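# Push cart through self-closing door, park in yellow bay

## Task

Move the utility cart through the self-closing door into the other room and leave it in the yellow bay, with all four wheels fully inside the tape and none touching it. The case of copy paper must rest in the cart's top tray and not overhang any edge. The door must be closed when you finish. One or both robots may be used. If any robot tips over or is left leaning, the task fails.

## Robot and tools

Robots: r1 and r2 are identical Hello Robot Stretch 4 units. Each has an omni-wheel base, a lift on a mast and an arm that reaches straight forward, ending in a wrist and a two-finger gripper. Height about 1.6 m; the base rim lies within 0.23 m of the base origin. A loose object may occasionally be nudged by something.

Frames: the base frame has its origin on the floor below the base centre, x forward, y left, z up, in metres. hand_pose (a point between the open fingertips) is printed in it and may be inaccurate. The odometry frame is the base frame at scene start; base_odometry counts wheel turns only (slip counts as travel), heading in rad, positive left, -3.142 to 3.142. Each robot reports in its own frames, so only images, lidar_m and wrist_depth_mm reveal where robots are relative to each other.

move: one action for both robots. Arguments r1 and r2 each hold that robot's part; a robot left out gets nothing new. Also cameras (list of names, or ["all"], [] for none) and blocking, which must always be false. Calls return in about 0.5 s while motion continues. Per robot, give base and/or joints, optionally speeds, pace, contact_limits; or end_of_arm alone ("enable_torque" restores a limp wrist or gripper motor, which then holds). base takes one relative offset from where the base last reported itself: translate_m (forward +, -2 to 2 m), strafe_m (left +, -2 to 2 m), or rotate_rad (counter-clockwise +, -3.2 to 3.2). Only translate_m and strafe_m combine, giving a straight diagonal without turning. joints are absolute targets by name: lift_m 0 to 1.2; arm_m 0 to 0.55; wrist_yaw_rad -1.134 to 4.276 (0 forward, + left, 3.14 folded back); wrist_pitch_rad -1.117 to 4.259 (0 level, 1.57 down); wrist_roll_rad -1.117 to 4.259 (+ clockwise from behind); gripper_m -0.038 to 0.141 (fingertip gap, error up to 0.015). Joint targets past range are clipped; other bad values are refused; unknown keys make the call invalid. pace: "slow", "default", "fast", "max" (base 0.1/0.3/0.4/0.6 m/s, 1/2/3/4 rad/s; lift 0.15/0.3/0.4/0.5; arm 0.1/0.4/0.6/0.7; wrist 1.82 rad/s). A raised lift (above 0.2) slows the base, to 0.3 m/s and 1 rad/s at 1.2. speeds sets individual joint top speeds (not gripper_m). contact_limits, 0 to 1 (default 0.5), for arm_m, lift_m, translate_m, strafe_m, rotate_rad, placed beside its own command; a base limit persists until the next action naming base. Actions time out after 14 s. A new move replaces only the targets it names.

wait: seconds 0 to 10, plus cameras; returns early once a commanded robot stops. wait(0) shows "earlier move" progress. stop: brakes all motions and rewheels slack bases; may drift off path. zoom_image: camera name and region [x0, y0, x1, y1] pixels, max 504 by 504, from that camera's latest image. finished_scene: scene = current scene number (a no-action move shows it); irreversible, and the goal must hold without the robots.

Results: "move" line lists each robot with done or its worst status. Statuses: done, moving, off_target (may still push), contact_stop (that motion goes slack), time_out (target dropped), limit_stop_at_own_body, limit_stop_at_tilt (lean over 6 degrees; lift, arm, wheels slack until it drops), torque_fault. An uncommanded stop, or a refused call, cancels the rest of that reply's move/wait/finished_scene calls. "as last shown" marks robots not named. on_its_own reports holding, slack or off joints ("held at" = target). lidar_m: 12 distances, 30-degree sectors, 1st ahead, counter-clockwise (4th left, 7th behind, 10th right); "-" = nothing or under 0.25 m; sees other robots, misses glass and thin legs. wrist_depth_mm: 7x7 grid, 100 to 2000 mm. turned_by_wheels vs turned_by_imu differing by over about 0.1 rad in one move means a hit or slip. base_tilt in degrees, about 3 degrees bias. motor_effort in percent with peak in brackets; servo_current in mA.

Gripping: command a gap more than 0.015 below the object's width (about 0.06 below resists tugs); -0.02 or less closes fingers behind a bar or handle. Holding is not shown by the reading; look for a servo_current rise. For lifting loads keep lift_m's contact limit at least 0.3 for 2 kg, 0.15 for 1 kg.

Avoid: any hard press between robots (fails the scene), including grippers clamping another robot's fingers; once bases touch, even millimetres more is a hard press. Two robots' travel can differ by about 3 cm per metre, so shared loads can tip a robot. Over 1 kg in the gripper with arm_m above 0.2 risks tipping when driving, turning or stopping, worse at fast paces; strong pulls or pushes with a high gripper too. Self-collision: gripper over the base with lift below about 0.2 (0.45 pointing down), tilted up with roll, or yaw plus pitch below about -1.1; with wrist folded back, small tilts or rolls stop it. Drops, slams and hard pushes lower quality. Thinking time lets the scene run on, so keep replies brief.

Each tool is called after "Request:" as a command line: name --argument value for each argument, lists and objects as JSON in quotes; but a table of rows of numbers goes row by row, as --pt "numbers of a row", without its own name.

## Session

Request:
move

Scene clock: 0.00 s.
r1.base_odometry: x=+0.000 y=+0.000 heading=+0.000
r1.turned_by_wheels: +0.000
r1.turned_by_imu: +0.000
r1.base_tilt: forward=-1.6 right=+1.3
r1.lidar_m: 1.92 2.25 3.81 1.93 0.97 0.84 0.83 0.93 0.77 0.76 0.93 1.59
r1.base_status: not commanded
r1.joint_positions: lift_m=+0.127 arm_m=+0.000 wrist_yaw_rad=+3.089 wrist_pitch_rad=+0.002 wrist_roll_rad=+0.000 gripper_m=+0.056
r1.joint_status: not commanded
r1.measured_speeds: all 0
r1.motor_effort: lift_m=+20 arm_m=-4 wheel_0=+0 wheel_1=+1 wheel_2=+1
r1.servo_current: wrist_yaw_rad=39 wrist_pitch_rad=46 wrist_roll_rad=65 gripper_m=39
r1.hand_pose: x=-0.1125 y=+0.1024 z=+0.3046 quat_wxyz=(+0.026, -0.001, +0.000, +1.000) (m; r1's base frame)
r1.wrist_depth_mm: 137 138 - - - - - / 113 139 - - - - - / 117 140 224 - - - - / 137 161 - - - - - / - - - - - - - / - - 191 - 187 - - / 842 759 750 788 788 732 768
r2.base_odometry: x=+0.000 y=+0.000 heading=+0.000
r2.turned_by_wheels: +0.000
r2.turned_by_imu: +0.000
r2.base_tilt: forward=-0.6 right=+0.1
r2.lidar_m: 2.02 1.45 1.40 1.49 2.01 2.22 2.34 3.17 1.60 3.62 2.59 2.46
r2.base_status: not commanded
r2.joint_positions: lift_m=+0.295 arm_m=+0.000 wrist_yaw_rad=+3.133 wrist_pitch_rad=+0.002 wrist_roll_rad=+0.000 gripper_m=+0.056
r2.joint_status: not commanded
r2.measured_speeds: all 0
r2.motor_effort: lift_m=+18 arm_m=-4 wheel_0=+0 wheel_1=-1 wheel_2=+0
r2.servo_current: wrist_yaw_rad=46 wrist_pitch_rad=39 wrist_roll_rad=46 gripper_m=59
r2.hand_pose: x=-0.1167 y=+0.0898 z=+0.4727 quat_wxyz=(+0.004, -0.001, +0.000, +1.000) (m; r2's base frame)
r2.wrist_depth_mm: - 140 - - - - - / - 126 150 - - - - / - 130 185 - - - - / 144 143 272 - - - - / 229 - - - - - - / 226 1576 196 1576 190 1618 1464 / 226 1060 1138 - - 1025 1060
pictures: r1_head_camera, r1_head_left_camera, r1_head_right_camera, r1_wrist_camera, r2_head_camera, r2_head_left_camera, r2_head_right_camera, r2_wrist_camera
Images, in order (width x height): r1_head_camera 420x560, r1_head_left_camera 420x672, r1_head_right_camera 420x672, r1_wrist_camera 616x392, r2_head_camera 420x560, r2_head_left_camera 420x672, r2_head_right_camera 420x672, r2_wrist_camera 616x392.

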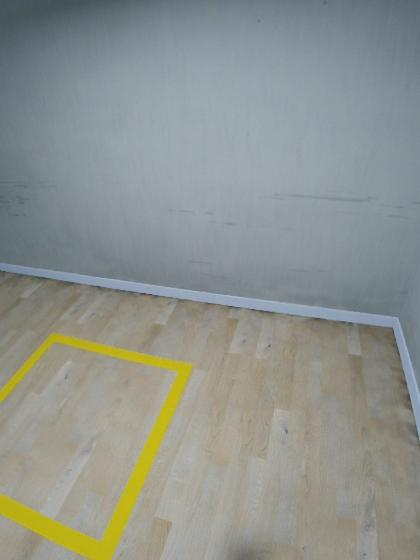

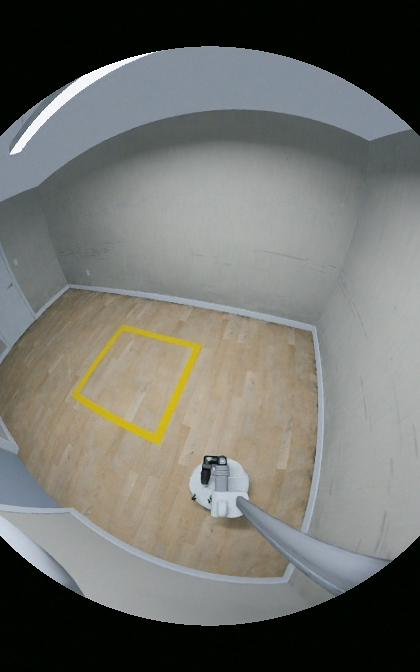

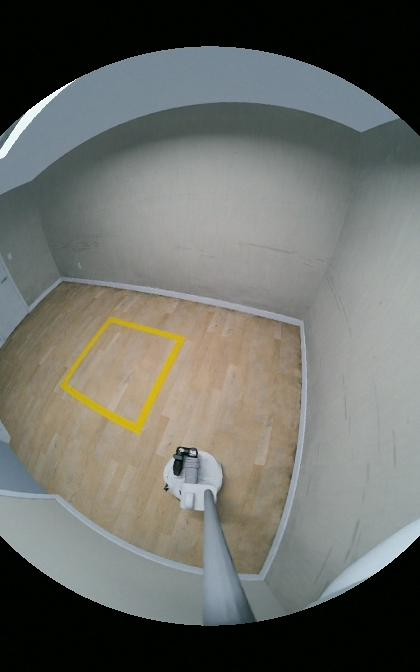

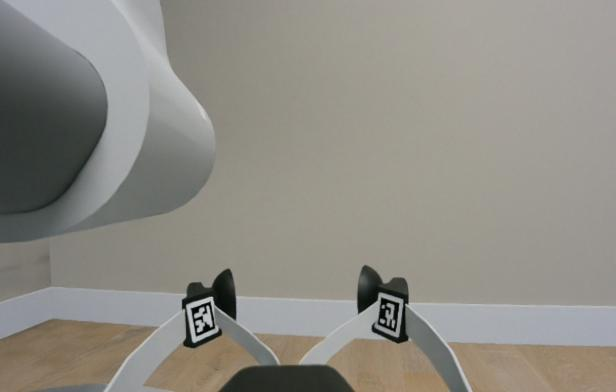

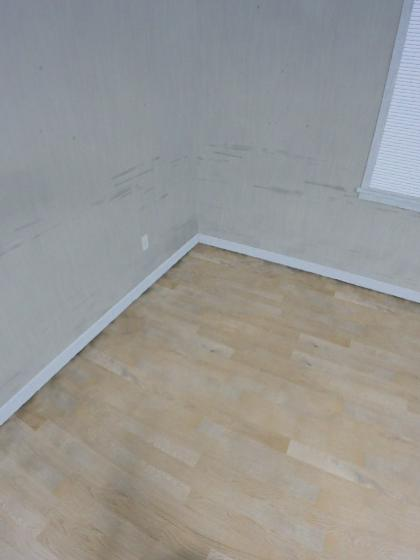

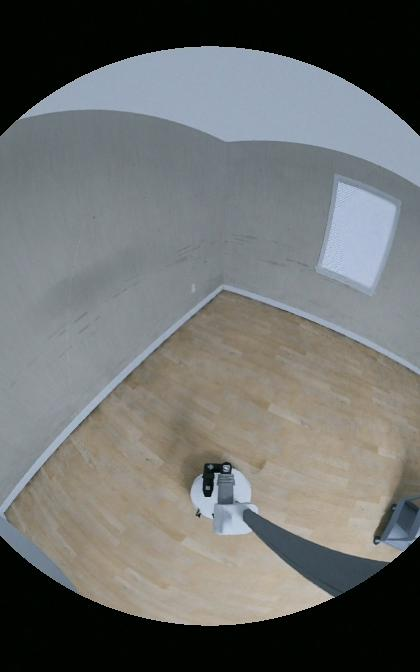

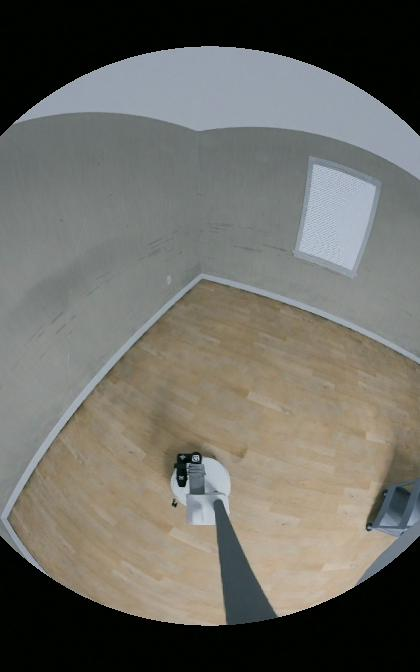

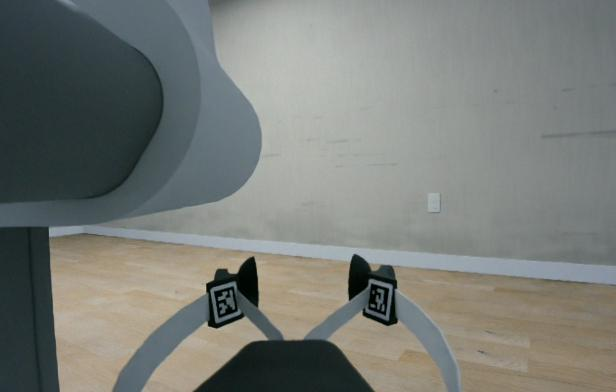

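Request:
move --blocking false --r1 '{"base":{"rotate_rad":1.4}}' --r2 '{"base":{"rotate_rad":-1.5}}'

Request:
wait --seconds 3

Request:
wait --seconds 1 --cameras '["r1_head_camera","r1_head_left_camera","r2_head_camera","r2_head_left_camera","r2_head_right_camera"]'

Scene clock: 4.13 s.
move: r1 moving; r2 moving
r1.base_odometry: x=+0.000 y=+0.000 heading=+0.252
r1.turned_by_wheels: +0.252
r1.turned_by_imu: +0.252
r1.base_tilt: forward=-1.6 right=+1.2
r1.lidar_m: 1.98 2.71 3.66 1.25 0.89 0.80 0.87 0.80 0.77 0.82 1.11 1.92
r1.base_status: rotate_rad moving
r1.joint_positions: lift_m=+0.127 arm_m=+0.000 wrist_yaw_rad=+3.089 wrist_pitch_rad=+0.002 wrist_roll_rad=+0.000 gripper_m=+0.056
r1.joint_status: not commanded
r1.measured_speeds: translate_m=-0.001 strafe_m=-0.001 rotate_rad=+0.980 lift_m=+0.000 arm_m=+0.000 wrist_yaw_rad=+0.000 wrist_pitch_rad=+0.000 wrist_roll_rad=+0.000
r1.motor_effort: lift_m=+20(20) arm_m=-4(4) wheel_0=-8(9) wheel_1=-6(9) wheel_2=-7(7)
r1.servo_current: wrist_yaw_rad=59(59) wrist_pitch_rad=39(46) wrist_roll_rad=46(59) gripper_m=39(39)
r1.hand_pose: x=-0.1125 y=+0.1024 z=+0.3046 quat_wxyz=(+0.026, -0.001, +0.000, +1.000) (m; r1's base frame)
r1.wrist_depth_mm: 136 138 - - - - - / 113 139 - - - - - / 114 140 226 - - - - / 137 160 - - - - - / - - - - - - - / - 1060 190 - 187 - - / 778 750 750 798 750 699 732
r2.base_odometry: x=+0.000 y=+0.000 heading=-0.252
r2.turned_by_wheels: -0.252
r2.turned_by_imu: -0.244
r2.base_tilt: forward=-0.7 right=+0.1
r2.lidar_m: 2.52 1.62 1.40 1.40 1.67 2.23 2.24 2.64 1.59 1.63 2.93 2.49
r2.base_status: rotate_rad moving
r2.joint_positions: lift_m=+0.295 arm_m=+0.000 wrist_yaw_rad=+3.133 wrist_pitch_rad=+0.002 wrist_roll_rad=+0.000 gripper_m=+0.056
r2.joint_status: not commanded
r2.measured_speeds: translate_m=+0.000 strafe_m=+0.000 rotate_rad=-0.974 lift_m=+0.000 arm_m=+0.000 wrist_yaw_rad=+0.000 wrist_pitch_rad=+0.000 wrist_roll_rad=+0.000
r2.motor_effort: lift_m=+18(18) arm_m=-4(4) wheel_0=+8(9) wheel_1=+8(10) wheel_2=+9(11)
r2.servo_current: wrist_yaw_rad=33(52) wrist_pitch_rad=39(46) wrist_roll_rad=52(52) gripper_m=39(59)
r2.hand_pose: x=-0.1167 y=+0.0898 z=+0.4727 quat_wxyz=(+0.004, -0.001, +0.000, +1.000) (m; r2's base frame)
r2.wrist_depth_mm: - 141 - - - - - / - 127 150 - - - - / - 130 184 - - - - / 144 143 272 - - - - / 229 - - - - - - / 227 1576 196 1576 190 1661 1464 / 226 1060 1138 - - 1060 1060

Scene clock: 5.60 s.
earlier move: r1 done; r2 moving
r1.base_odometry: x=+0.000 y=+0.000 heading=+1.399
r1.turned_by_wheels: +1.148
r1.turned_by_imu: +1.154
r1.base_tilt: forward=-1.6 right=+1.3
r1.lidar_m: 2.67 1.14 0.86 0.83 0.91 0.79 0.77 0.83 1.23 1.94 2.05 2.99
r1.base_status: done
r1.joint_positions: lift_m=+0.127 arm_m=+0.000 wrist_yaw_rad=+3.089 wrist_pitch_rad=+0.002 wrist_roll_rad=+0.000 gripper_m=+0.056
r1.joint_status: not commanded
r1.measured_speeds: all 0
r1.motor_effort: lift_m=+20(20) arm_m=-4(4) wheel_0=-3(10) wheel_1=-2(9) wheel_2=-1(8)
r1.servo_current: wrist_yaw_rad=52(65) wrist_pitch_rad=39(52) wrist_roll_rad=46(65) gripper_m=39(46)
r1.hand_pose: x=-0.1125 y=+0.1024 z=+0.3046 quat_wxyz=(+0.026, -0.001, +0.000, +1.000) (m; r1's base frame)
r1.wrist_depth_mm: 136 139 - - - - - / 113 139 - - - - - / 118 140 229 - - - - / 137 162 - - - - - / - - - - - - - / - - 190 - 188 - - / 788 707 759 143 759 778 809
r2.base_odometry: x=+0.000 y=+0.000 heading=-1.499
r2.turned_by_wheels: -1.248
r2.turned_by_imu: -1.215
r2.base_tilt: forward=-0.7 right=+0.0
r2.lidar_m: 3.29 2.55 2.45 1.88 1.44 1.39 1.53 2.23 2.22 2.36 3.43 1.62
r2.base_status: rotate_rad moving
r2.joint_positions: lift_m=+0.295 arm_m=+0.000 wrist_yaw_rad=+3.133 wrist_pitch_rad=+0.002 wrist_roll_rad=+0.000 gripper_m=+0.056
r2.joint_status: not commanded
r2.measured_speeds: all 0
r2.motor_effort: lift_m=+18(18) arm_m=-4(4) wheel_0=+5(11) wheel_1=+0(11) wheel_2=+2(11)
r2.servo_current: wrist_yaw_rad=39(59) wrist_pitch_rad=39(46) wrist_roll_rad=52(52) gripper_m=46(59)
r2.hand_pose: x=-0.1167 y=+0.0898 z=+0.4727 quat_wxyz=(+0.004, -0.001, +0.000, +1.000) (m; r2's base frame)
r2.wrist_depth_mm: - 141 - - - - - / - 126 141 - - - - / - 129 185 - - - - / 144 143 263 - - - - / 230 - - - - - - / 228 1576 196 1336 190 - - / 226 1060 1138 - - 1060 1060
wait: 1.47 of 3 s (r1 has come to rest)

Scene clock: 5.67 s.
earlier move: r2 done
r1.base_odometry: x=+0.000 y=+0.000 heading=+1.399
r1.turned_by_wheels: +0.000
r1.turned_by_imu: +0.000
r1.base_tilt: forward=-1.6 right=+1.3
r1.lidar_m: 2.67 1.13 0.85 0.83 0.91 0.80 0.76 0.83 1.21 1.94 2.01 2.96
r1.base_status: done
r1.joint_positions: lift_m=+0.127 arm_m=+0.000 wrist_yaw_rad=+3.089 wrist_pitch_rad=+0.002 wrist_roll_rad=+0.000 gripper_m=+0.056
r1.joint_status: not commanded
r1.measured_speeds: all 0
r1.motor_effort: lift_m=+20(20) arm_m=-4(4) wheel_0=-3(10) wheel_1=-2(9) wheel_2=-2(8)
r1.servo_current: wrist_yaw_rad=33(65) wrist_pitch_rad=33(52) wrist_roll_rad=52(65) gripper_m=39(46)
r1.hand_pose: x=-0.1125 y=+0.1024 z=+0.3046 quat_wxyz=(+0.026, -0.001, +0.000, +1.000) (m; r1's base frame)
r1.wrist_depth_mm: 136 139 - - - - - / 113 139 - - - - - / 117 140 228 - - - - / 137 161 - - - - - / - - - - - - - / - - 190 - 187 - - / 788 707 759 143 741 788 820
r2.base_odometry: x=+0.000 y=+0.000 heading=-1.499
r2.turned_by_wheels: +0.000
r2.turned_by_imu: +0.000
r2.base_tilt: forward=-0.6 right=+0.1
r2.lidar_m: 3.34 2.53 2.50 1.87 1.44 1.40 1.52 2.20 2.23 2.38 3.46 1.60
r2.base_status: done
r2.joint_positions: lift_m=+0.295 arm_m=+0.000 wrist_yaw_rad=+3.133 wrist_pitch_rad=+0.002 wrist_roll_rad=+0.000 gripper_m=+0.056
r2.joint_status: not commanded
r2.measured_speeds: all 0
r2.motor_effort: lift_m=+18(18) arm_m=-4(4) wheel_0=+3(11) wheel_1=+1(11) wheel_2=+2(11)
r2.servo_current: wrist_yaw_rad=39(59) wrist_pitch_rad=39(46) wrist_roll_rad=52(52) gripper_m=39(59)
r2.hand_pose: x=-0.1167 y=+0.0898 z=+0.4727 quat_wxyz=(+0.004, -0.001, +0.000, +1.000) (m; r2's base frame)
r2.wrist_depth_mm: - 140 - - - - - / - 126 142 - - - - / - 130 185 - - - - / 144 143 265 - - - - / 229 - - - - - - / 228 1537 196 1336 190 - - / 226 1060 1138 - - 1042 1078
wait: 0.07 of 1 s (r2 has come to rest)
pictures: r1_head_camera, r1_head_left_camera, r2_head_camera, r2_head_left_camera, r2_head_right_camera
Images, in order (width x height): r1_head_camera 420x560, r1_head_left_camera 420x672, r2_head_camera 420x560, r2_head_left_camera 420x672, r2_head_right_camera 420x672.

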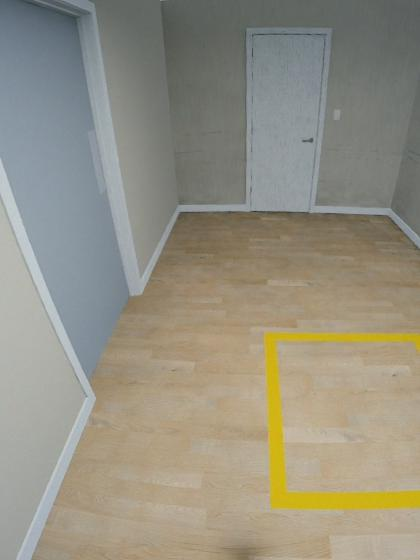

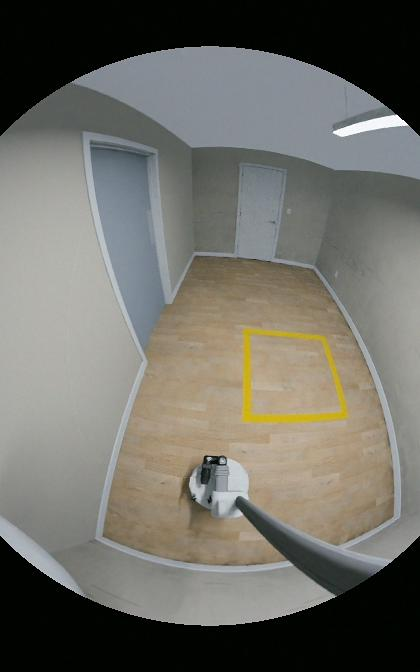

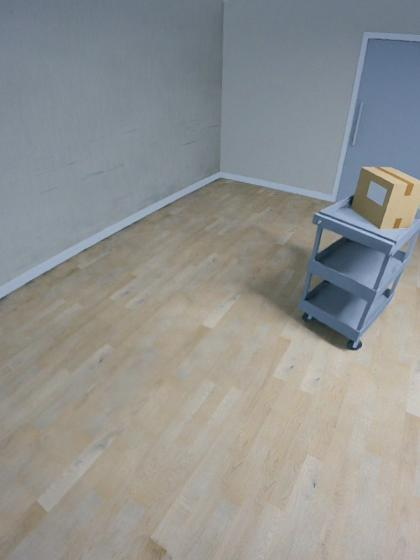

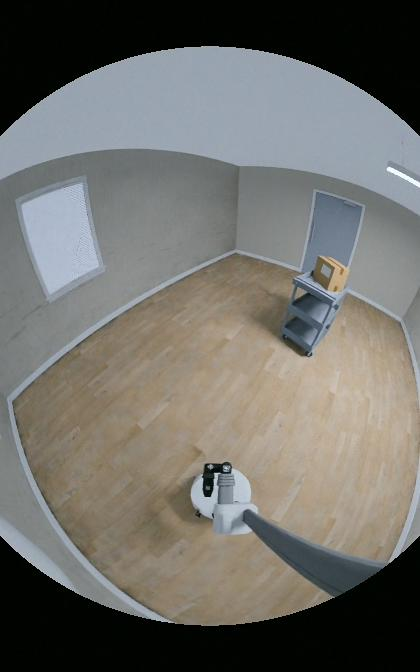

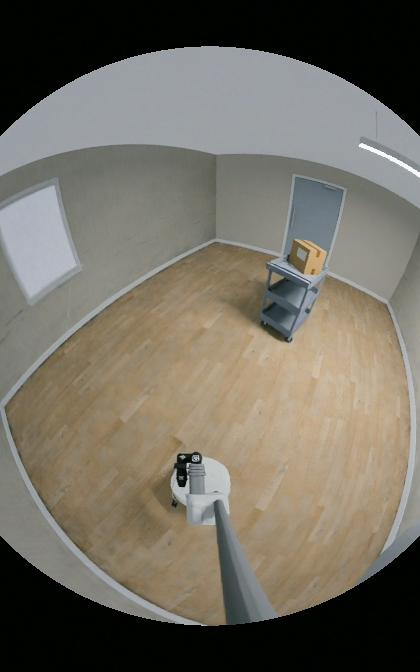

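Request:
move --blocking false --r1 '{"base":{"rotate_rad":-0.1}}' --r2 '{"base":{"rotate_rad":-0.35}}'

Request:
wait --seconds 2

Request:
move --blocking false --r1 '{"base":{"translate_m":1.6},"pace":"fast"}'

Request:
wait --seconds 6 --cameras '["all"]'

Scene clock: 51.40 s.
move: r1 moving; r2 moving
r1.base_odometry: x=+0.000 y=+0.000 heading=+1.300
r1.turned_by_wheels: -0.100
r1.turned_by_imu: -0.100
r1.base_tilt: forward=-1.6 right=+1.3
r1.lidar_m: 3.78 1.26 0.87 0.84 0.86 0.83 0.77 0.82 1.09 1.92 1.98 2.66
r1.base_status: rotate_rad moving
r1.joint_positions: lift_m=+0.127 arm_m=+0.000 wrist_yaw_rad=+3.089 wrist_pitch_rad=+0.002 wrist_roll_rad=+0.000 gripper_m=+0.056
r1.joint_status: not commanded
r1.measured_speeds: all 0
r1.motor_effort: lift_m=+20(20) arm_m=-4(4) wheel_0=+4(6) wheel_1=+3(6) wheel_2=+2(6)
r1.servo_current: wrist_yaw_rad=52(52) wrist_pitch_rad=46(46) wrist_roll_rad=46(65) gripper_m=46(46)
r1.hand_pose: x=-0.1125 y=+0.1024 z=+0.3046 quat_wxyz=(+0.026, -0.001, +0.000, +1.000) (m; r1's base frame)
r1.wrist_depth_mm: 136 138 - - - - - / 113 139 - - - - - / 117 139 229 - - - - / 137 162 - - - - - / - - - - - - - / - - 190 - 188 - - / 788 715 759 143 788 768 820
r2.base_odometry: x=+0.000 y=+0.000 heading=-1.738
r2.turned_by_wheels: -0.238
r2.turned_by_imu: -0.231
r2.base_tilt: forward=-0.7 right=+0.0
r2.lidar_m: 1.70 2.80 2.49 2.43 1.55 1.38 1.43 1.75 2.22 2.26 2.80 1.61
r2.base_status: rotate_rad moving
r2.joint_positions: lift_m=+0.295 arm_m=+0.000 wrist_yaw_rad=+3.133 wrist_pitch_rad=+0.002 wrist_roll_rad=+0.000 gripper_m=+0.056
r2.joint_status: not commanded
r2.measured_speeds: translate_m=-0.001 strafe_m=+0.001 rotate_rad=-0.709 lift_m=+0.000 arm_m=+0.000 wrist_yaw_rad=+0.000 wrist_pitch_rad=+0.000 wrist_roll_rad=+0.000
r2.motor_effort: lift_m=+18(18) arm_m=-4(4) wheel_0=+3(10) wheel_1=+4(9) wheel_2=+5(11)
r2.servo_current: wrist_yaw_rad=46(59) wrist_pitch_rad=46(46) wrist_roll_rad=46(59) gripper_m=52(52)
r2.hand_pose: x=-0.1167 y=+0.0898 z=+0.4727 quat_wxyz=(+0.004, -0.001, +0.000, +1.000) (m; r2's base frame)
r2.wrist_depth_mm: - 141 - - - - - / - 126 141 - - - - / - 130 184 - - - - / 144 143 207 - - - - / 230 - - - - - - / 227 1576 195 1308 191 - - / 226 1078 1118 - - 1042 1042

Scene clock: 51.63 s.
earlier move: r1 done; r2 moving
r1.base_odometry: x=+0.000 y=+0.000 heading=+1.300
r1.turned_by_wheels: +0.000
r1.turned_by_imu: +0.000
r1.base_tilt: forward=-1.6 right=+1.3
r1.lidar_m: 3.80 1.25 0.88 0.83 0.89 0.83 0.76 0.81 1.10 1.93 1.97 2.66
r1.base_status: done
r1.joint_positions: lift_m=+0.127 arm_m=+0.000 wrist_yaw_rad=+3.089 wrist_pitch_rad=+0.002 wrist_roll_rad=+0.000 gripper_m=+0.056
r1.joint_status: not commanded
r1.measured_speeds: all 0
r1.motor_effort: lift_m=+20(20) arm_m=-4(4) wheel_0=+2(6) wheel_1=+2(6) wheel_2=+1(6)
r1.servo_current: wrist_yaw_rad=33(52) wrist_pitch_rad=39(46) wrist_roll_rad=52(65) gripper_m=46(46)
r1.hand_pose: x=-0.1125 y=+0.1024 z=+0.3046 quat_wxyz=(+0.026, -0.001, +0.000, +1.000) (m; r1's base frame)
r1.wrist_depth_mm: 136 138 - - - - - / 113 139 - - - - - / 118 139 229 - - - - / 137 162 - - - - - / - - - - - - - / - - 191 - 187 - - / 788 707 759 143 788 778 809
r2.base_odometry: x=+0.000 y=+0.000 heading=-1.839
r2.turned_by_wheels: -0.101
r2.turned_by_imu: -0.098
r2.base_tilt: forward=-0.7 right=+0.0
r2.lidar_m: 1.64 2.90 2.50 2.52 1.66 1.40 1.41 1.65 2.24 2.22 2.61 1.60
r2.base_status: rotate_rad moving
r2.joint_positions: lift_m=+0.295 arm_m=+0.000 wrist_yaw_rad=+3.133 wrist_pitch_rad=+0.002 wrist_roll_rad=+0.000 gripper_m=+0.056
r2.joint_status: not commanded
r2.measured_speeds: translate_m=+0.001 strafe_m=-0.001 rotate_rad=-0.232 lift_m=+0.000 arm_m=+0.000 wrist_yaw_rad=+0.000 wrist_pitch_rad=+0.000 wrist_roll_rad=+0.000
r2.motor_effort: lift_m=+18(18) arm_m=-4(4) wheel_0=+5(10) wheel_1=+3(9) wheel_2=+4(11)
r2.servo_current: wrist_yaw_rad=46(59) wrist_pitch_rad=39(46) wrist_roll_rad=52(59) gripper_m=52(52)
r2.hand_pose: x=-0.1167 y=+0.0898 z=+0.4727 quat_wxyz=(+0.004, -0.001, +0.000, +1.000) (m; r2's base frame)
r2.wrist_depth_mm: - 141 - - - - - / - 126 141 - - - - / - 130 185 - - - - / 144 143 207 - - - - / 220 - - - - - - / 227 1576 192 1336 190 - - / 226 1078 1160 - - 1042 1078
wait: 0.23 of 2 s (r1 has come to rest)

Scene clock: 52.13 s.
earlier move: r2 done
move: r1 moving
r1.base_odometry: x=+0.013 y=+0.048 heading=+1.300
r1.turned_by_wheels: +0.000
r1.turned_by_imu: +0.000
r1.base_tilt: forward=-1.6 right=+1.3
r1.lidar_m: 3.83 1.26 0.89 0.83 0.85 0.89 0.82 0.85 1.17 1.91 1.99 2.66
r1.base_status: translate_m moving
r1.joint_positions: lift_m=+0.127 arm_m=+0.000 wrist_yaw_rad=+3.089 wrist_pitch_rad=+0.002 wrist_roll_rad=+0.000 gripper_m=+0.056
r1.joint_status: not commanded
r1.measured_speeds: translate_m=+0.194 strafe_m=+0.000 rotate_rad=-0.006 lift_m=+0.000 arm_m=+0.000 wrist_yaw_rad=+0.000 wrist_pitch_rad=+0.000 wrist_roll_rad=+0.000
r1.motor_effort: lift_m=+20(20) arm_m=-4(4) wheel_0=+9(10) wheel_1=+5(9) wheel_2=-14(14)
r1.servo_current: wrist_yaw_rad=59(65) wrist_pitch_rad=46(52) wrist_roll_rad=33(59) gripper_m=39(46)
r1.hand_pose: x=-0.1125 y=+0.1024 z=+0.3046 quat_wxyz=(+0.026, -0.001, +0.000, +1.000) (m; r1's base frame)
r1.wrist_depth_mm: - 137 - - - - - / - 137 - - - - - / 110 138 204 - - - - / 124 139 237 - - - - / - - - - - - - / - - 190 - 187 - - / 788 759 750 788 788 768 820
r2.base_odometry: x=+0.000 y=+0.000 heading=-1.849
r2.turned_by_wheels: -0.010
r2.turned_by_imu: -0.010
r2.base_tilt: forward=-0.7 right=+0.1
r2.lidar_m: 1.65 2.92 2.51 2.46 1.66 1.40 1.39 1.63 2.21 2.24 2.60 1.61
r2.base_status: done
r2.joint_positions: lift_m=+0.295 arm_m=+0.000 wrist_yaw_rad=+3.133 wrist_pitch_rad=+0.002 wrist_roll_rad=+0.000 gripper_m=+0.056
r2.joint_status: not commanded
r2.measured_speeds: all 0
r2.motor_effort: lift_m=+18(18) arm_m=-4(4) wheel_0=+2(4) wheel_1=+4(4) wheel_2=+4(5)
r2.servo_current: wrist_yaw_rad=52(59) wrist_pitch_rad=39(46) wrist_roll_rad=46(52) gripper_m=46(52)
r2.hand_pose: x=-0.1167 y=+0.0898 z=+0.4727 quat_wxyz=(+0.004, -0.001, +0.000, +1.000) (m; r2's base frame)
r2.wrist_depth_mm: - 140 - - - - - / - 126 142 - - - - / - 129 184 - - - - / 144 143 207 - - - - / 220 - - - - - - / 228 1576 191 1308 190 - - / 226 1078 1138 - - 1042 1060

Scene clock: 56.93 s.
earlier move: r1 done
r1.base_odometry: x=+0.428 y=+1.542 heading=+1.300
r1.turned_by_wheels: +0.000
r1.turned_by_imu: +0.001
r1.base_tilt: forward=-1.6 right=+1.3
r1.lidar_m: 2.29 1.33 0.99 0.96 1.01 1.24 2.37 2.49 2.00 1.86 1.93 2.43
r1.base_status: done
r1.joint_positions: lift_m=+0.127 arm_m=+0.000 wrist_yaw_rad=+3.089 wrist_pitch_rad=+0.002 wrist_roll_rad=+0.000 gripper_m=+0.056
r1.joint_status: not commanded
r1.measured_speeds: all 0
r1.motor_effort: lift_m=+20(20) arm_m=-4(4) wheel_0=+1(11) wheel_1=+1(9) wheel_2=+1(14)
r1.servo_current: wrist_yaw_rad=52(72) wrist_pitch_rad=52(52) wrist_roll_rad=39(65) gripper_m=46(52)
r1.hand_pose: x=-0.1125 y=+0.1024 z=+0.3046 quat_wxyz=(+0.026, -0.001, +0.000, +1.000) (m; r1's base frame)
r1.wrist_depth_mm: 136 138 - - - - - / 113 139 - - - - - / 118 140 273 - - - - / 137 162 - - - - - / 1921 - - - - - - / 1182 1336 193 1182 187 1138 1042 / 842 741 741 809 798 768 820
r2.base_odometry: x=+0.000 y=+0.000 heading=-1.849
r2.turned_by_wheels: +0.000
r2.turned_by_imu: +0.001
r2.base_tilt: forward=-0.7 right=+0.0
r2.lidar_m: 1.62 2.92 2.49 2.48 1.68 1.39 1.40 1.66 2.23 2.22 2.56 1.62
r2.base_status: done
r2.joint_positions: lift_m=+0.295 arm_m=+0.000 wrist_yaw_rad=+3.133 wrist_pitch_rad=+0.002 wrist_roll_rad=+0.000 gripper_m=+0.056
r2.joint_status: not commanded
r2.measured_speeds: all 0
r2.motor_effort: lift_m=+18(18) arm_m=-4(4) wheel_0=+2(4) wheel_1=+4(4) wheel_2=+4(5)
r2.servo_current: wrist_yaw_rad=39(65) wrist_pitch_rad=39(46) wrist_roll_rad=46(65) gripper_m=52(52)
r2.hand_pose: x=-0.1167 y=+0.0898 z=+0.4727 quat_wxyz=(+0.004, -0.001, +0.000, +1.000) (m; r2's base frame)
r2.wrist_depth_mm: - 141 - - - - - / - 126 142 - - - - / - 129 185 - - - - / 144 143 207 - - - - / 220 - - - - - - / 227 1576 192 1308 190 - - / 226 1060 1138 - - 1042 1042
wait: 4.80 of 6 s (r1 has come to rest)
pictures: r1_head_camera, r1_head_left_camera, r1_head_right_camera, r1_wrist_camera, r2_head_camera, r2_head_left_camera, r2_head_right_camera, r2_wrist_camera
Images, in order (width x height): r1_head_camera 420x560, r1_head_left_camera 420x672, r1_head_right_camera 420x672, r1_wrist_camera 616x392, r2_head_camera 420x560, r2_head_left_camera 420x672, r2_head_right_camera 420x672, r2_wrist_camera 616x392.

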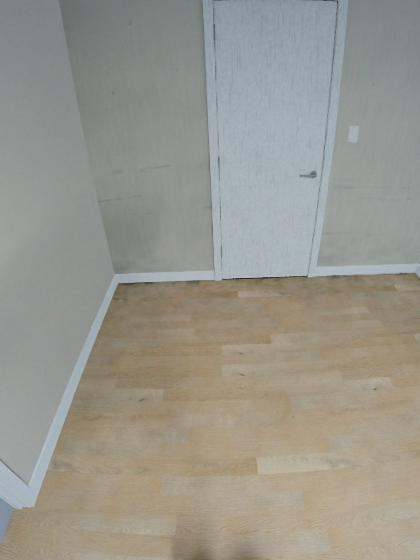

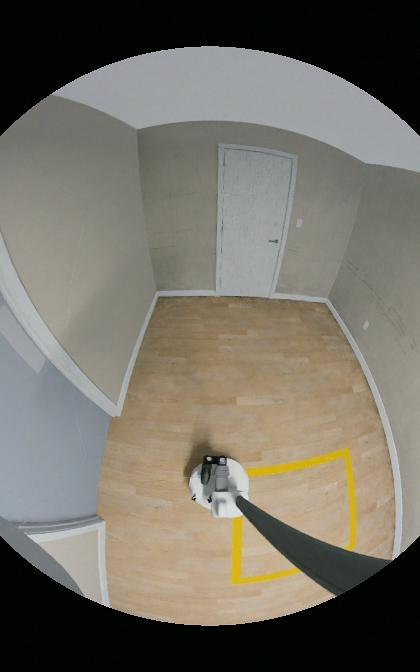

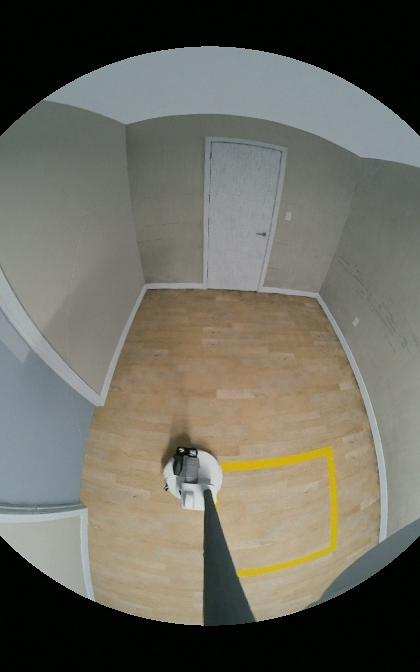

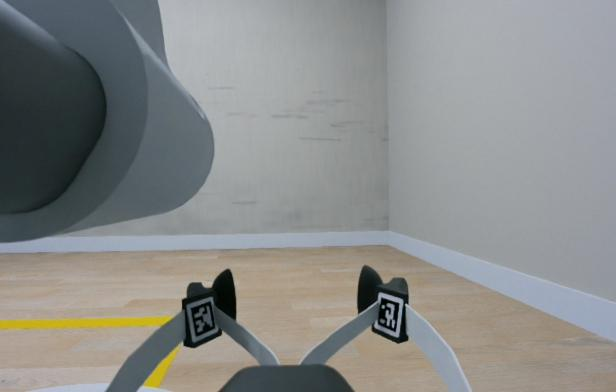

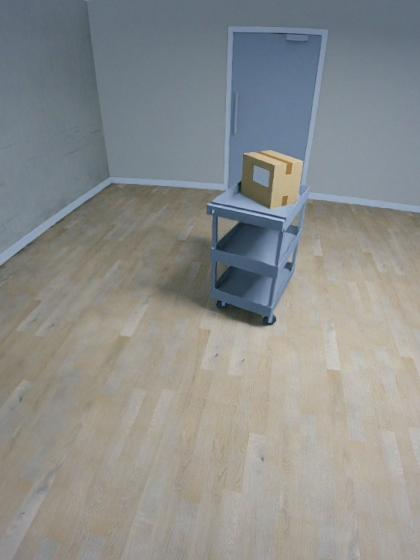

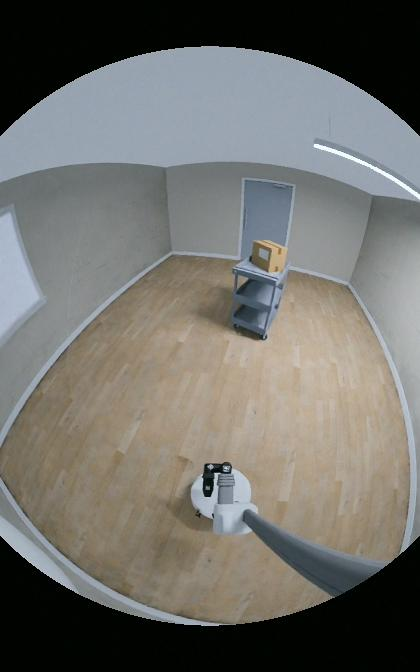

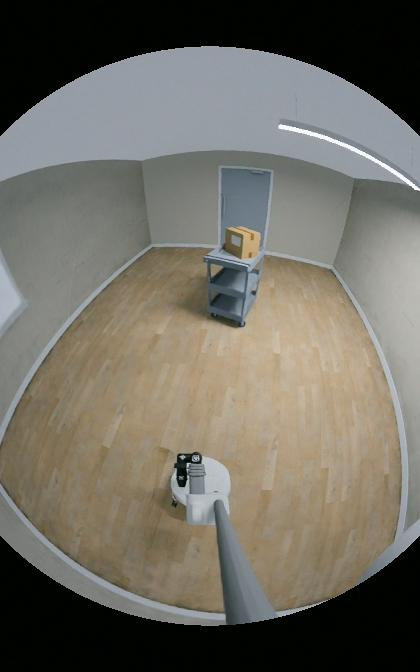

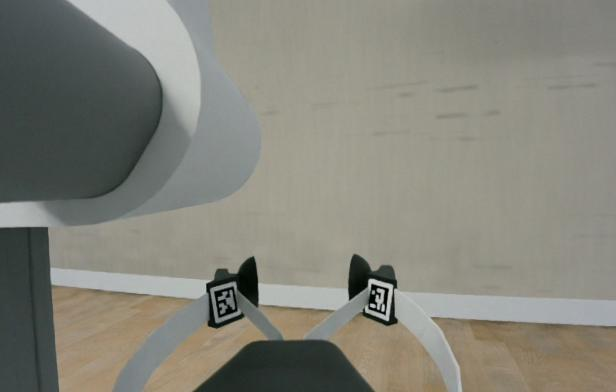

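Request:
move --blocking false --r1 '{"base":{"rotate_rad":1.636}}' --r2 '{"base":{"translate_m":0.75},"joints":{"lift_m":0.9}}'

Request:
wait --seconds 5

Request:
wait --seconds 4 --cameras '["all"]'

Request:
zoom_image --camera "r2_head_camera" --region '[100, 100, 400, 450]'

Scene clock: 68.47 s.
move: r1 moving; r2 moving
r1.base_odometry: x=+0.428 y=+1.542 heading=+1.552
r1.turned_by_wheels: +0.252
r1.turned_by_imu: +0.252
r1.base_tilt: forward=-1.6 right=+1.3
r1.lidar_m: 1.95 1.08 0.95 0.98 1.01 1.69 2.37 2.29 1.91 1.91 2.15 2.34
r1.base_status: rotate_rad moving
r1.joint_positions: lift_m=+0.127 arm_m=+0.000 wrist_yaw_rad=+3.089 wrist_pitch_rad=+0.002 wrist_roll_rad=+0.000 gripper_m=+0.056
r1.joint_status: not commanded
r1.measured_speeds: translate_m=-0.001 strafe_m=-0.001 rotate_rad=+0.972 lift_m=+0.000 arm_m=+0.000 wrist_yaw_rad=+0.000 wrist_pitch_rad=+0.000 wrist_roll_rad=+0.000
r1.motor_effort: lift_m=+20(20) arm_m=-4(4) wheel_0=-7(8) wheel_1=-7(9) wheel_2=-7(7)
r1.servo_current: wrist_yaw_rad=52(65) wrist_pitch_rad=33(46) wrist_roll_rad=46(59) gripper_m=39(52)
r1.hand_pose: x=-0.1125 y=+0.1024 z=+0.3046 quat_wxyz=(+0.026, -0.001, +0.000, +1.000) (m; r1's base frame)
r1.wrist_depth_mm: 136 138 - - - - - / 113 139 - - - - - / 118 140 274 - - - - / 137 162 - - - - - / 1983 - - - - - - / 1308 1160 194 1182 187 1182 1118 / 854 759 707 809 798 768 820
r2.base_odometry: x=-0.009 y=-0.030 heading=-1.848
r2.turned_by_wheels: +0.000
r2.turned_by_imu: +0.001
r2.base_tilt: forward=-0.7 right=+0.1
r2.lidar_m: 1.60 2.91 2.49 2.49 1.68 1.44 1.43 1.69 2.24 2.23 2.59 1.60
r2.base_status: translate_m moving
r2.joint_positions: lift_m=+0.333 arm_m=+0.000 wrist_yaw_rad=+3.133 wrist_pitch_rad=+0.002 wrist_roll_rad=+0.000 gripper_m=+0.056
r2.joint_status: lift_m moving
r2.measured_speeds: translate_m=+0.121 strafe_m=-0.001 rotate_rad=+0.002 lift_m=+0.146 arm_m=+0.000 wrist_yaw_rad=+0.000 wrist_pitch_rad=+0.000 wrist_roll_rad=+0.000
r2.motor_effort: lift_m=+22(23) arm_m=-4(4) wheel_0=+6(7) wheel_1=+7(9) wheel_2=-12(12)
r2.servo_current: wrist_yaw_rad=46(46) wrist_pitch_rad=39(46) wrist_roll_rad=46(52) gripper_m=52(52)
r2.hand_pose: x=-0.1167 y=+0.0898 z=+0.5103 quat_wxyz=(+0.004, -0.001, +0.000, +1.000) (m; r2's base frame)
r2.wrist_depth_mm: - 140 - - - - - / - 126 142 - - - - / - 129 192 - - - - / 144 143 216 - - - - / 220 - - - - - - / 228 1537 192 171 190 - - / 237 1118 1229 - - 1118 1138

Scene clock: 70.07 s.
earlier move: r1 done; r2 moving
r1.base_odometry: x=+0.428 y=+1.542 heading=+2.936
r1.turned_by_wheels: +1.384
r1.turned_by_imu: +1.391
r1.base_tilt: forward=-1.6 right=+1.3
r1.lidar_m: 0.96 1.00 1.30 2.36 2.49 1.94 1.86 2.00 2.43 2.34 1.26 1.01
r1.base_status: done
r1.joint_positions: lift_m=+0.127 arm_m=+0.000 wrist_yaw_rad=+3.089 wrist_pitch_rad=+0.002 wrist_roll_rad=+0.000 gripper_m=+0.056
r1.joint_status: not commanded
r1.measured_speeds: all 0
r1.motor_effort: lift_m=+20(20) arm_m=-4(4) wheel_0=-2(10) wheel_1=-1(9) wheel_2=-1(8)
r1.servo_current: wrist_yaw_rad=65(65) wrist_pitch_rad=39(52) wrist_roll_rad=59(65) gripper_m=39(52)
r1.hand_pose: x=-0.1125 y=+0.1024 z=+0.3046 quat_wxyz=(+0.026, -0.001, +0.000, +1.000) (m; r1's base frame)
r1.wrist_depth_mm: 136 138 - - - - - / 113 139 - - - - - / 117 140 272 - - - - / 137 161 - - - - - / 1661 1708 1921 - - - - / 1205 1182 193 1205 187 1160 1138 / 854 741 759 798 788 778 820
r2.base_odometry: x=-0.123 y=-0.433 heading=-1.848
r2.turned_by_wheels: +0.000
r2.turned_by_imu: +0.000
r2.base_tilt: forward=-0.7 right=+0.0
r2.lidar_m: 1.20 2.80 2.35 2.36 2.17 1.84 1.84 2.16 2.34 2.36 2.69 1.17
r2.base_status: translate_m moving
r2.joint_positions: lift_m=+0.774 arm_m=+0.000 wrist_yaw_rad=+3.133 wrist_pitch_rad=+0.002 wrist_roll_rad=+0.000 gripper_m=+0.056
r2.joint_status: lift_m moving
r2.measured_speeds: translate_m=+0.301 strafe_m=-0.001 rotate_rad=+0.003 lift_m=+0.279 arm_m=+0.000 wrist_yaw_rad=+0.000 wrist_pitch_rad=+0.000 wrist_roll_rad=+0.000
r2.motor_effort: lift_m=+24(26) arm_m=-4(4) wheel_0=+8(11) wheel_1=+6(9) wheel_2=-10(14)
r2.servo_current: wrist_yaw_rad=52(59) wrist_pitch_rad=46(46) wrist_roll_rad=39(59) gripper_m=46(59)
r2.hand_pose: x=-0.1167 y=+0.0898 z=+0.9523 quat_wxyz=(+0.004, -0.001, +0.000, +1.000) (m; r2's base frame)
r2.wrist_depth_mm: - 141 - - - - - / - 125 147 - - - - / - 128 190 - - - - / 144 144 265 - - - - / 228 - - - - - - / 225 - 196 - 188 - - / 224 - - - - - -
wait: 1.60 of 5 s (r1 has come to rest)

Scene clock: 71.97 s.
earlier move: r2 done
r1.base_odometry: x=+0.428 y=+1.542 heading=+2.936
r1.turned_by_wheels: +0.000
r1.turned_by_imu: +0.000
r1.base_tilt: forward=-1.6 right=+1.2
r1.lidar_m: 0.96 1.03 1.32 2.36 2.50 1.95 1.88 1.98 2.44 2.33 1.26 1.01
r1.base_status: done
r1.joint_positions: lift_m=+0.127 arm_m=+0.000 wrist_yaw_rad=+3.089 wrist_pitch_rad=+0.002 wrist_roll_rad=+0.000 gripper_m=+0.056
r1.joint_status: not commanded
r1.measured_speeds: all 0
r1.motor_effort: lift_m=+20(20) arm_m=-4(4) wheel_0=-2(10) wheel_1=-1(9) wheel_2=-1(8)
r1.servo_current: wrist_yaw_rad=59(72) wrist_pitch_rad=52(52) wrist_roll_rad=52(72) gripper_m=46(52)
r1.hand_pose: x=-0.1125 y=+0.1024 z=+0.3046 quat_wxyz=(+0.026, -0.001, +0.000, +1.000) (m; r1's base frame)
r1.wrist_depth_mm: 137 138 - - - - - / 113 139 - - - - - / 118 139 272 - - - - / 137 162 - - - - - / 1708 1708 1983 - - - - / 1205 1182 193 1160 188 1182 1160 / 854 759 759 809 809 778 809
r2.base_odometry: x=-0.205 y=-0.721 heading=-1.848
r2.turned_by_wheels: +0.000
r2.turned_by_imu: +0.001
r2.base_tilt: forward=-0.7 right=+0.0
r2.lidar_m: 0.96 2.70 2.30 2.29 2.50 2.14 2.13 2.48 2.43 2.42 2.81 0.91
r2.base_status: done
r2.joint_positions: lift_m=+0.900 arm_m=+0.000 wrist_yaw_rad=+3.133 wrist_pitch_rad=+0.002 wrist_roll_rad=+0.000 gripper_m=+0.056
r2.joint_status: all done
r2.measured_speeds: all 0
r2.motor_effort: lift_m=+21(26) arm_m=-4(4) wheel_0=+4(11) wheel_1=+3(9) wheel_2=-2(14)
r2.servo_current: wrist_yaw_rad=46(59) wrist_pitch_rad=46(46) wrist_roll_rad=52(65) gripper_m=52(59)
r2.hand_pose: x=-0.1167 y=+0.0898 z=+1.0775 quat_wxyz=(+0.004, -0.001, +0.000, +1.000) (m; r2's base frame)
r2.wrist_depth_mm: - 141 - - - - - / - 127 151 - - - - / - 129 185 - - - - / 144 143 265 - - - - / 229 - - - - - - / 228 - 196 - 191 - - / 225 - - - - - -
wait: 1.90 of 4 s (r2 has come to rest)
pictures: r1_head_camera, r1_head_left_camera, r1_head_right_camera, r1_wrist_camera, r2_head_camera, r2_head_left_camera, r2_head_right_camera, r2_wrist_camera
Images, in order (width x height): r1_head_camera 420x560, r1_head_left_camera 420x672, r1_head_right_camera 420x672, r1_wrist_camera 616x392, r2_head_camera 420x560, r2_head_left_camera 420x672, r2_head_right_camera 420x672, r2_wrist_camera 616x392.

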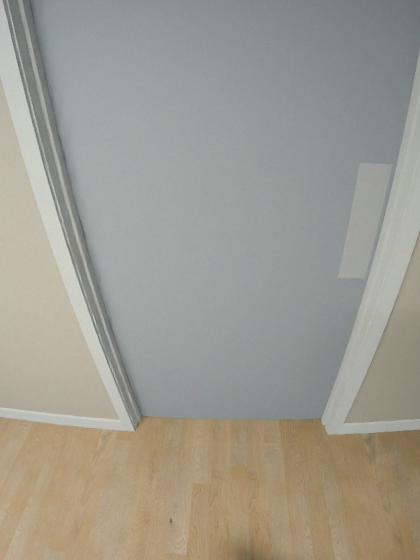

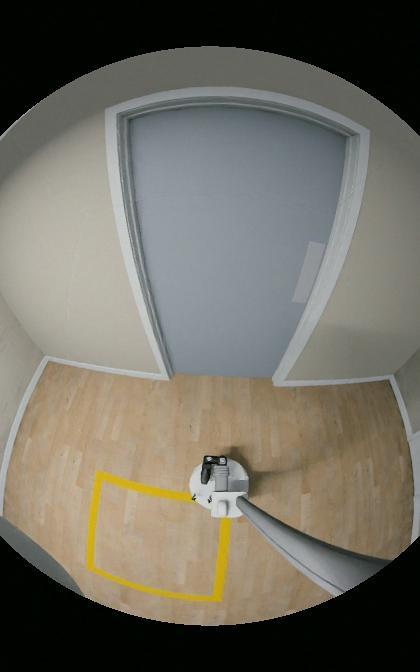

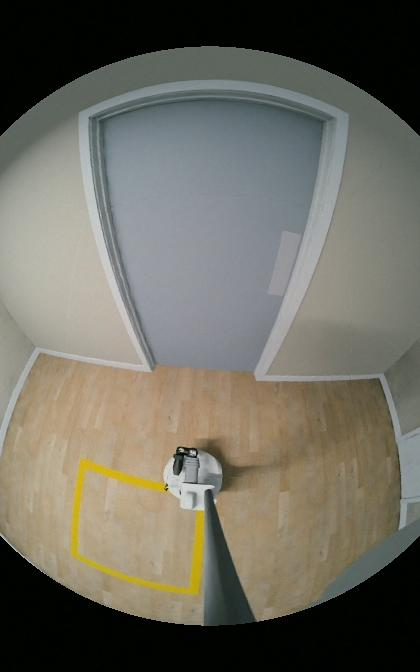

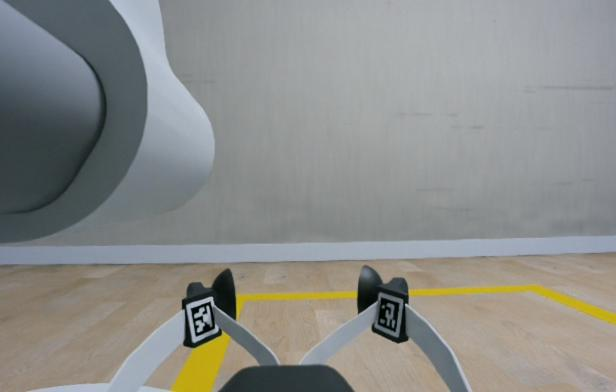

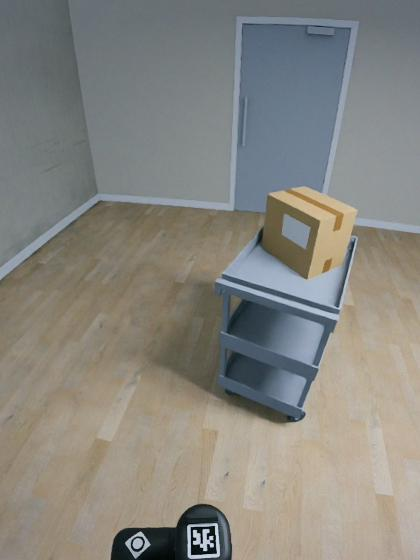

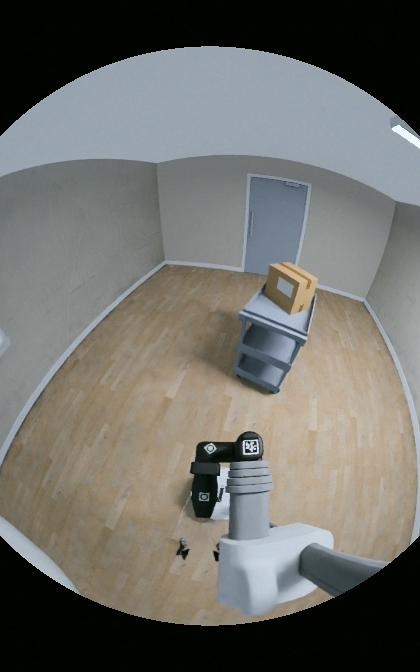

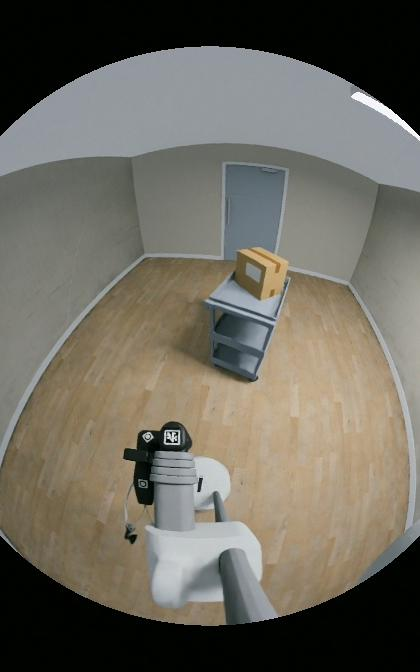

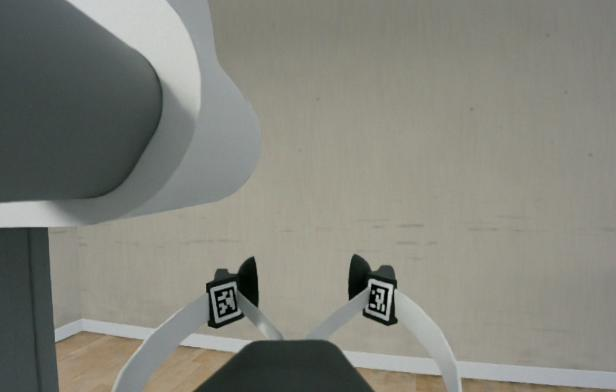

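Scaled by 1.440 from the camera's 420x560 image, which has a finer 1200x1600 frame.

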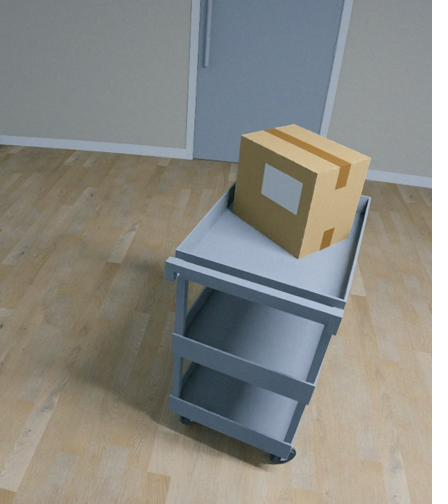

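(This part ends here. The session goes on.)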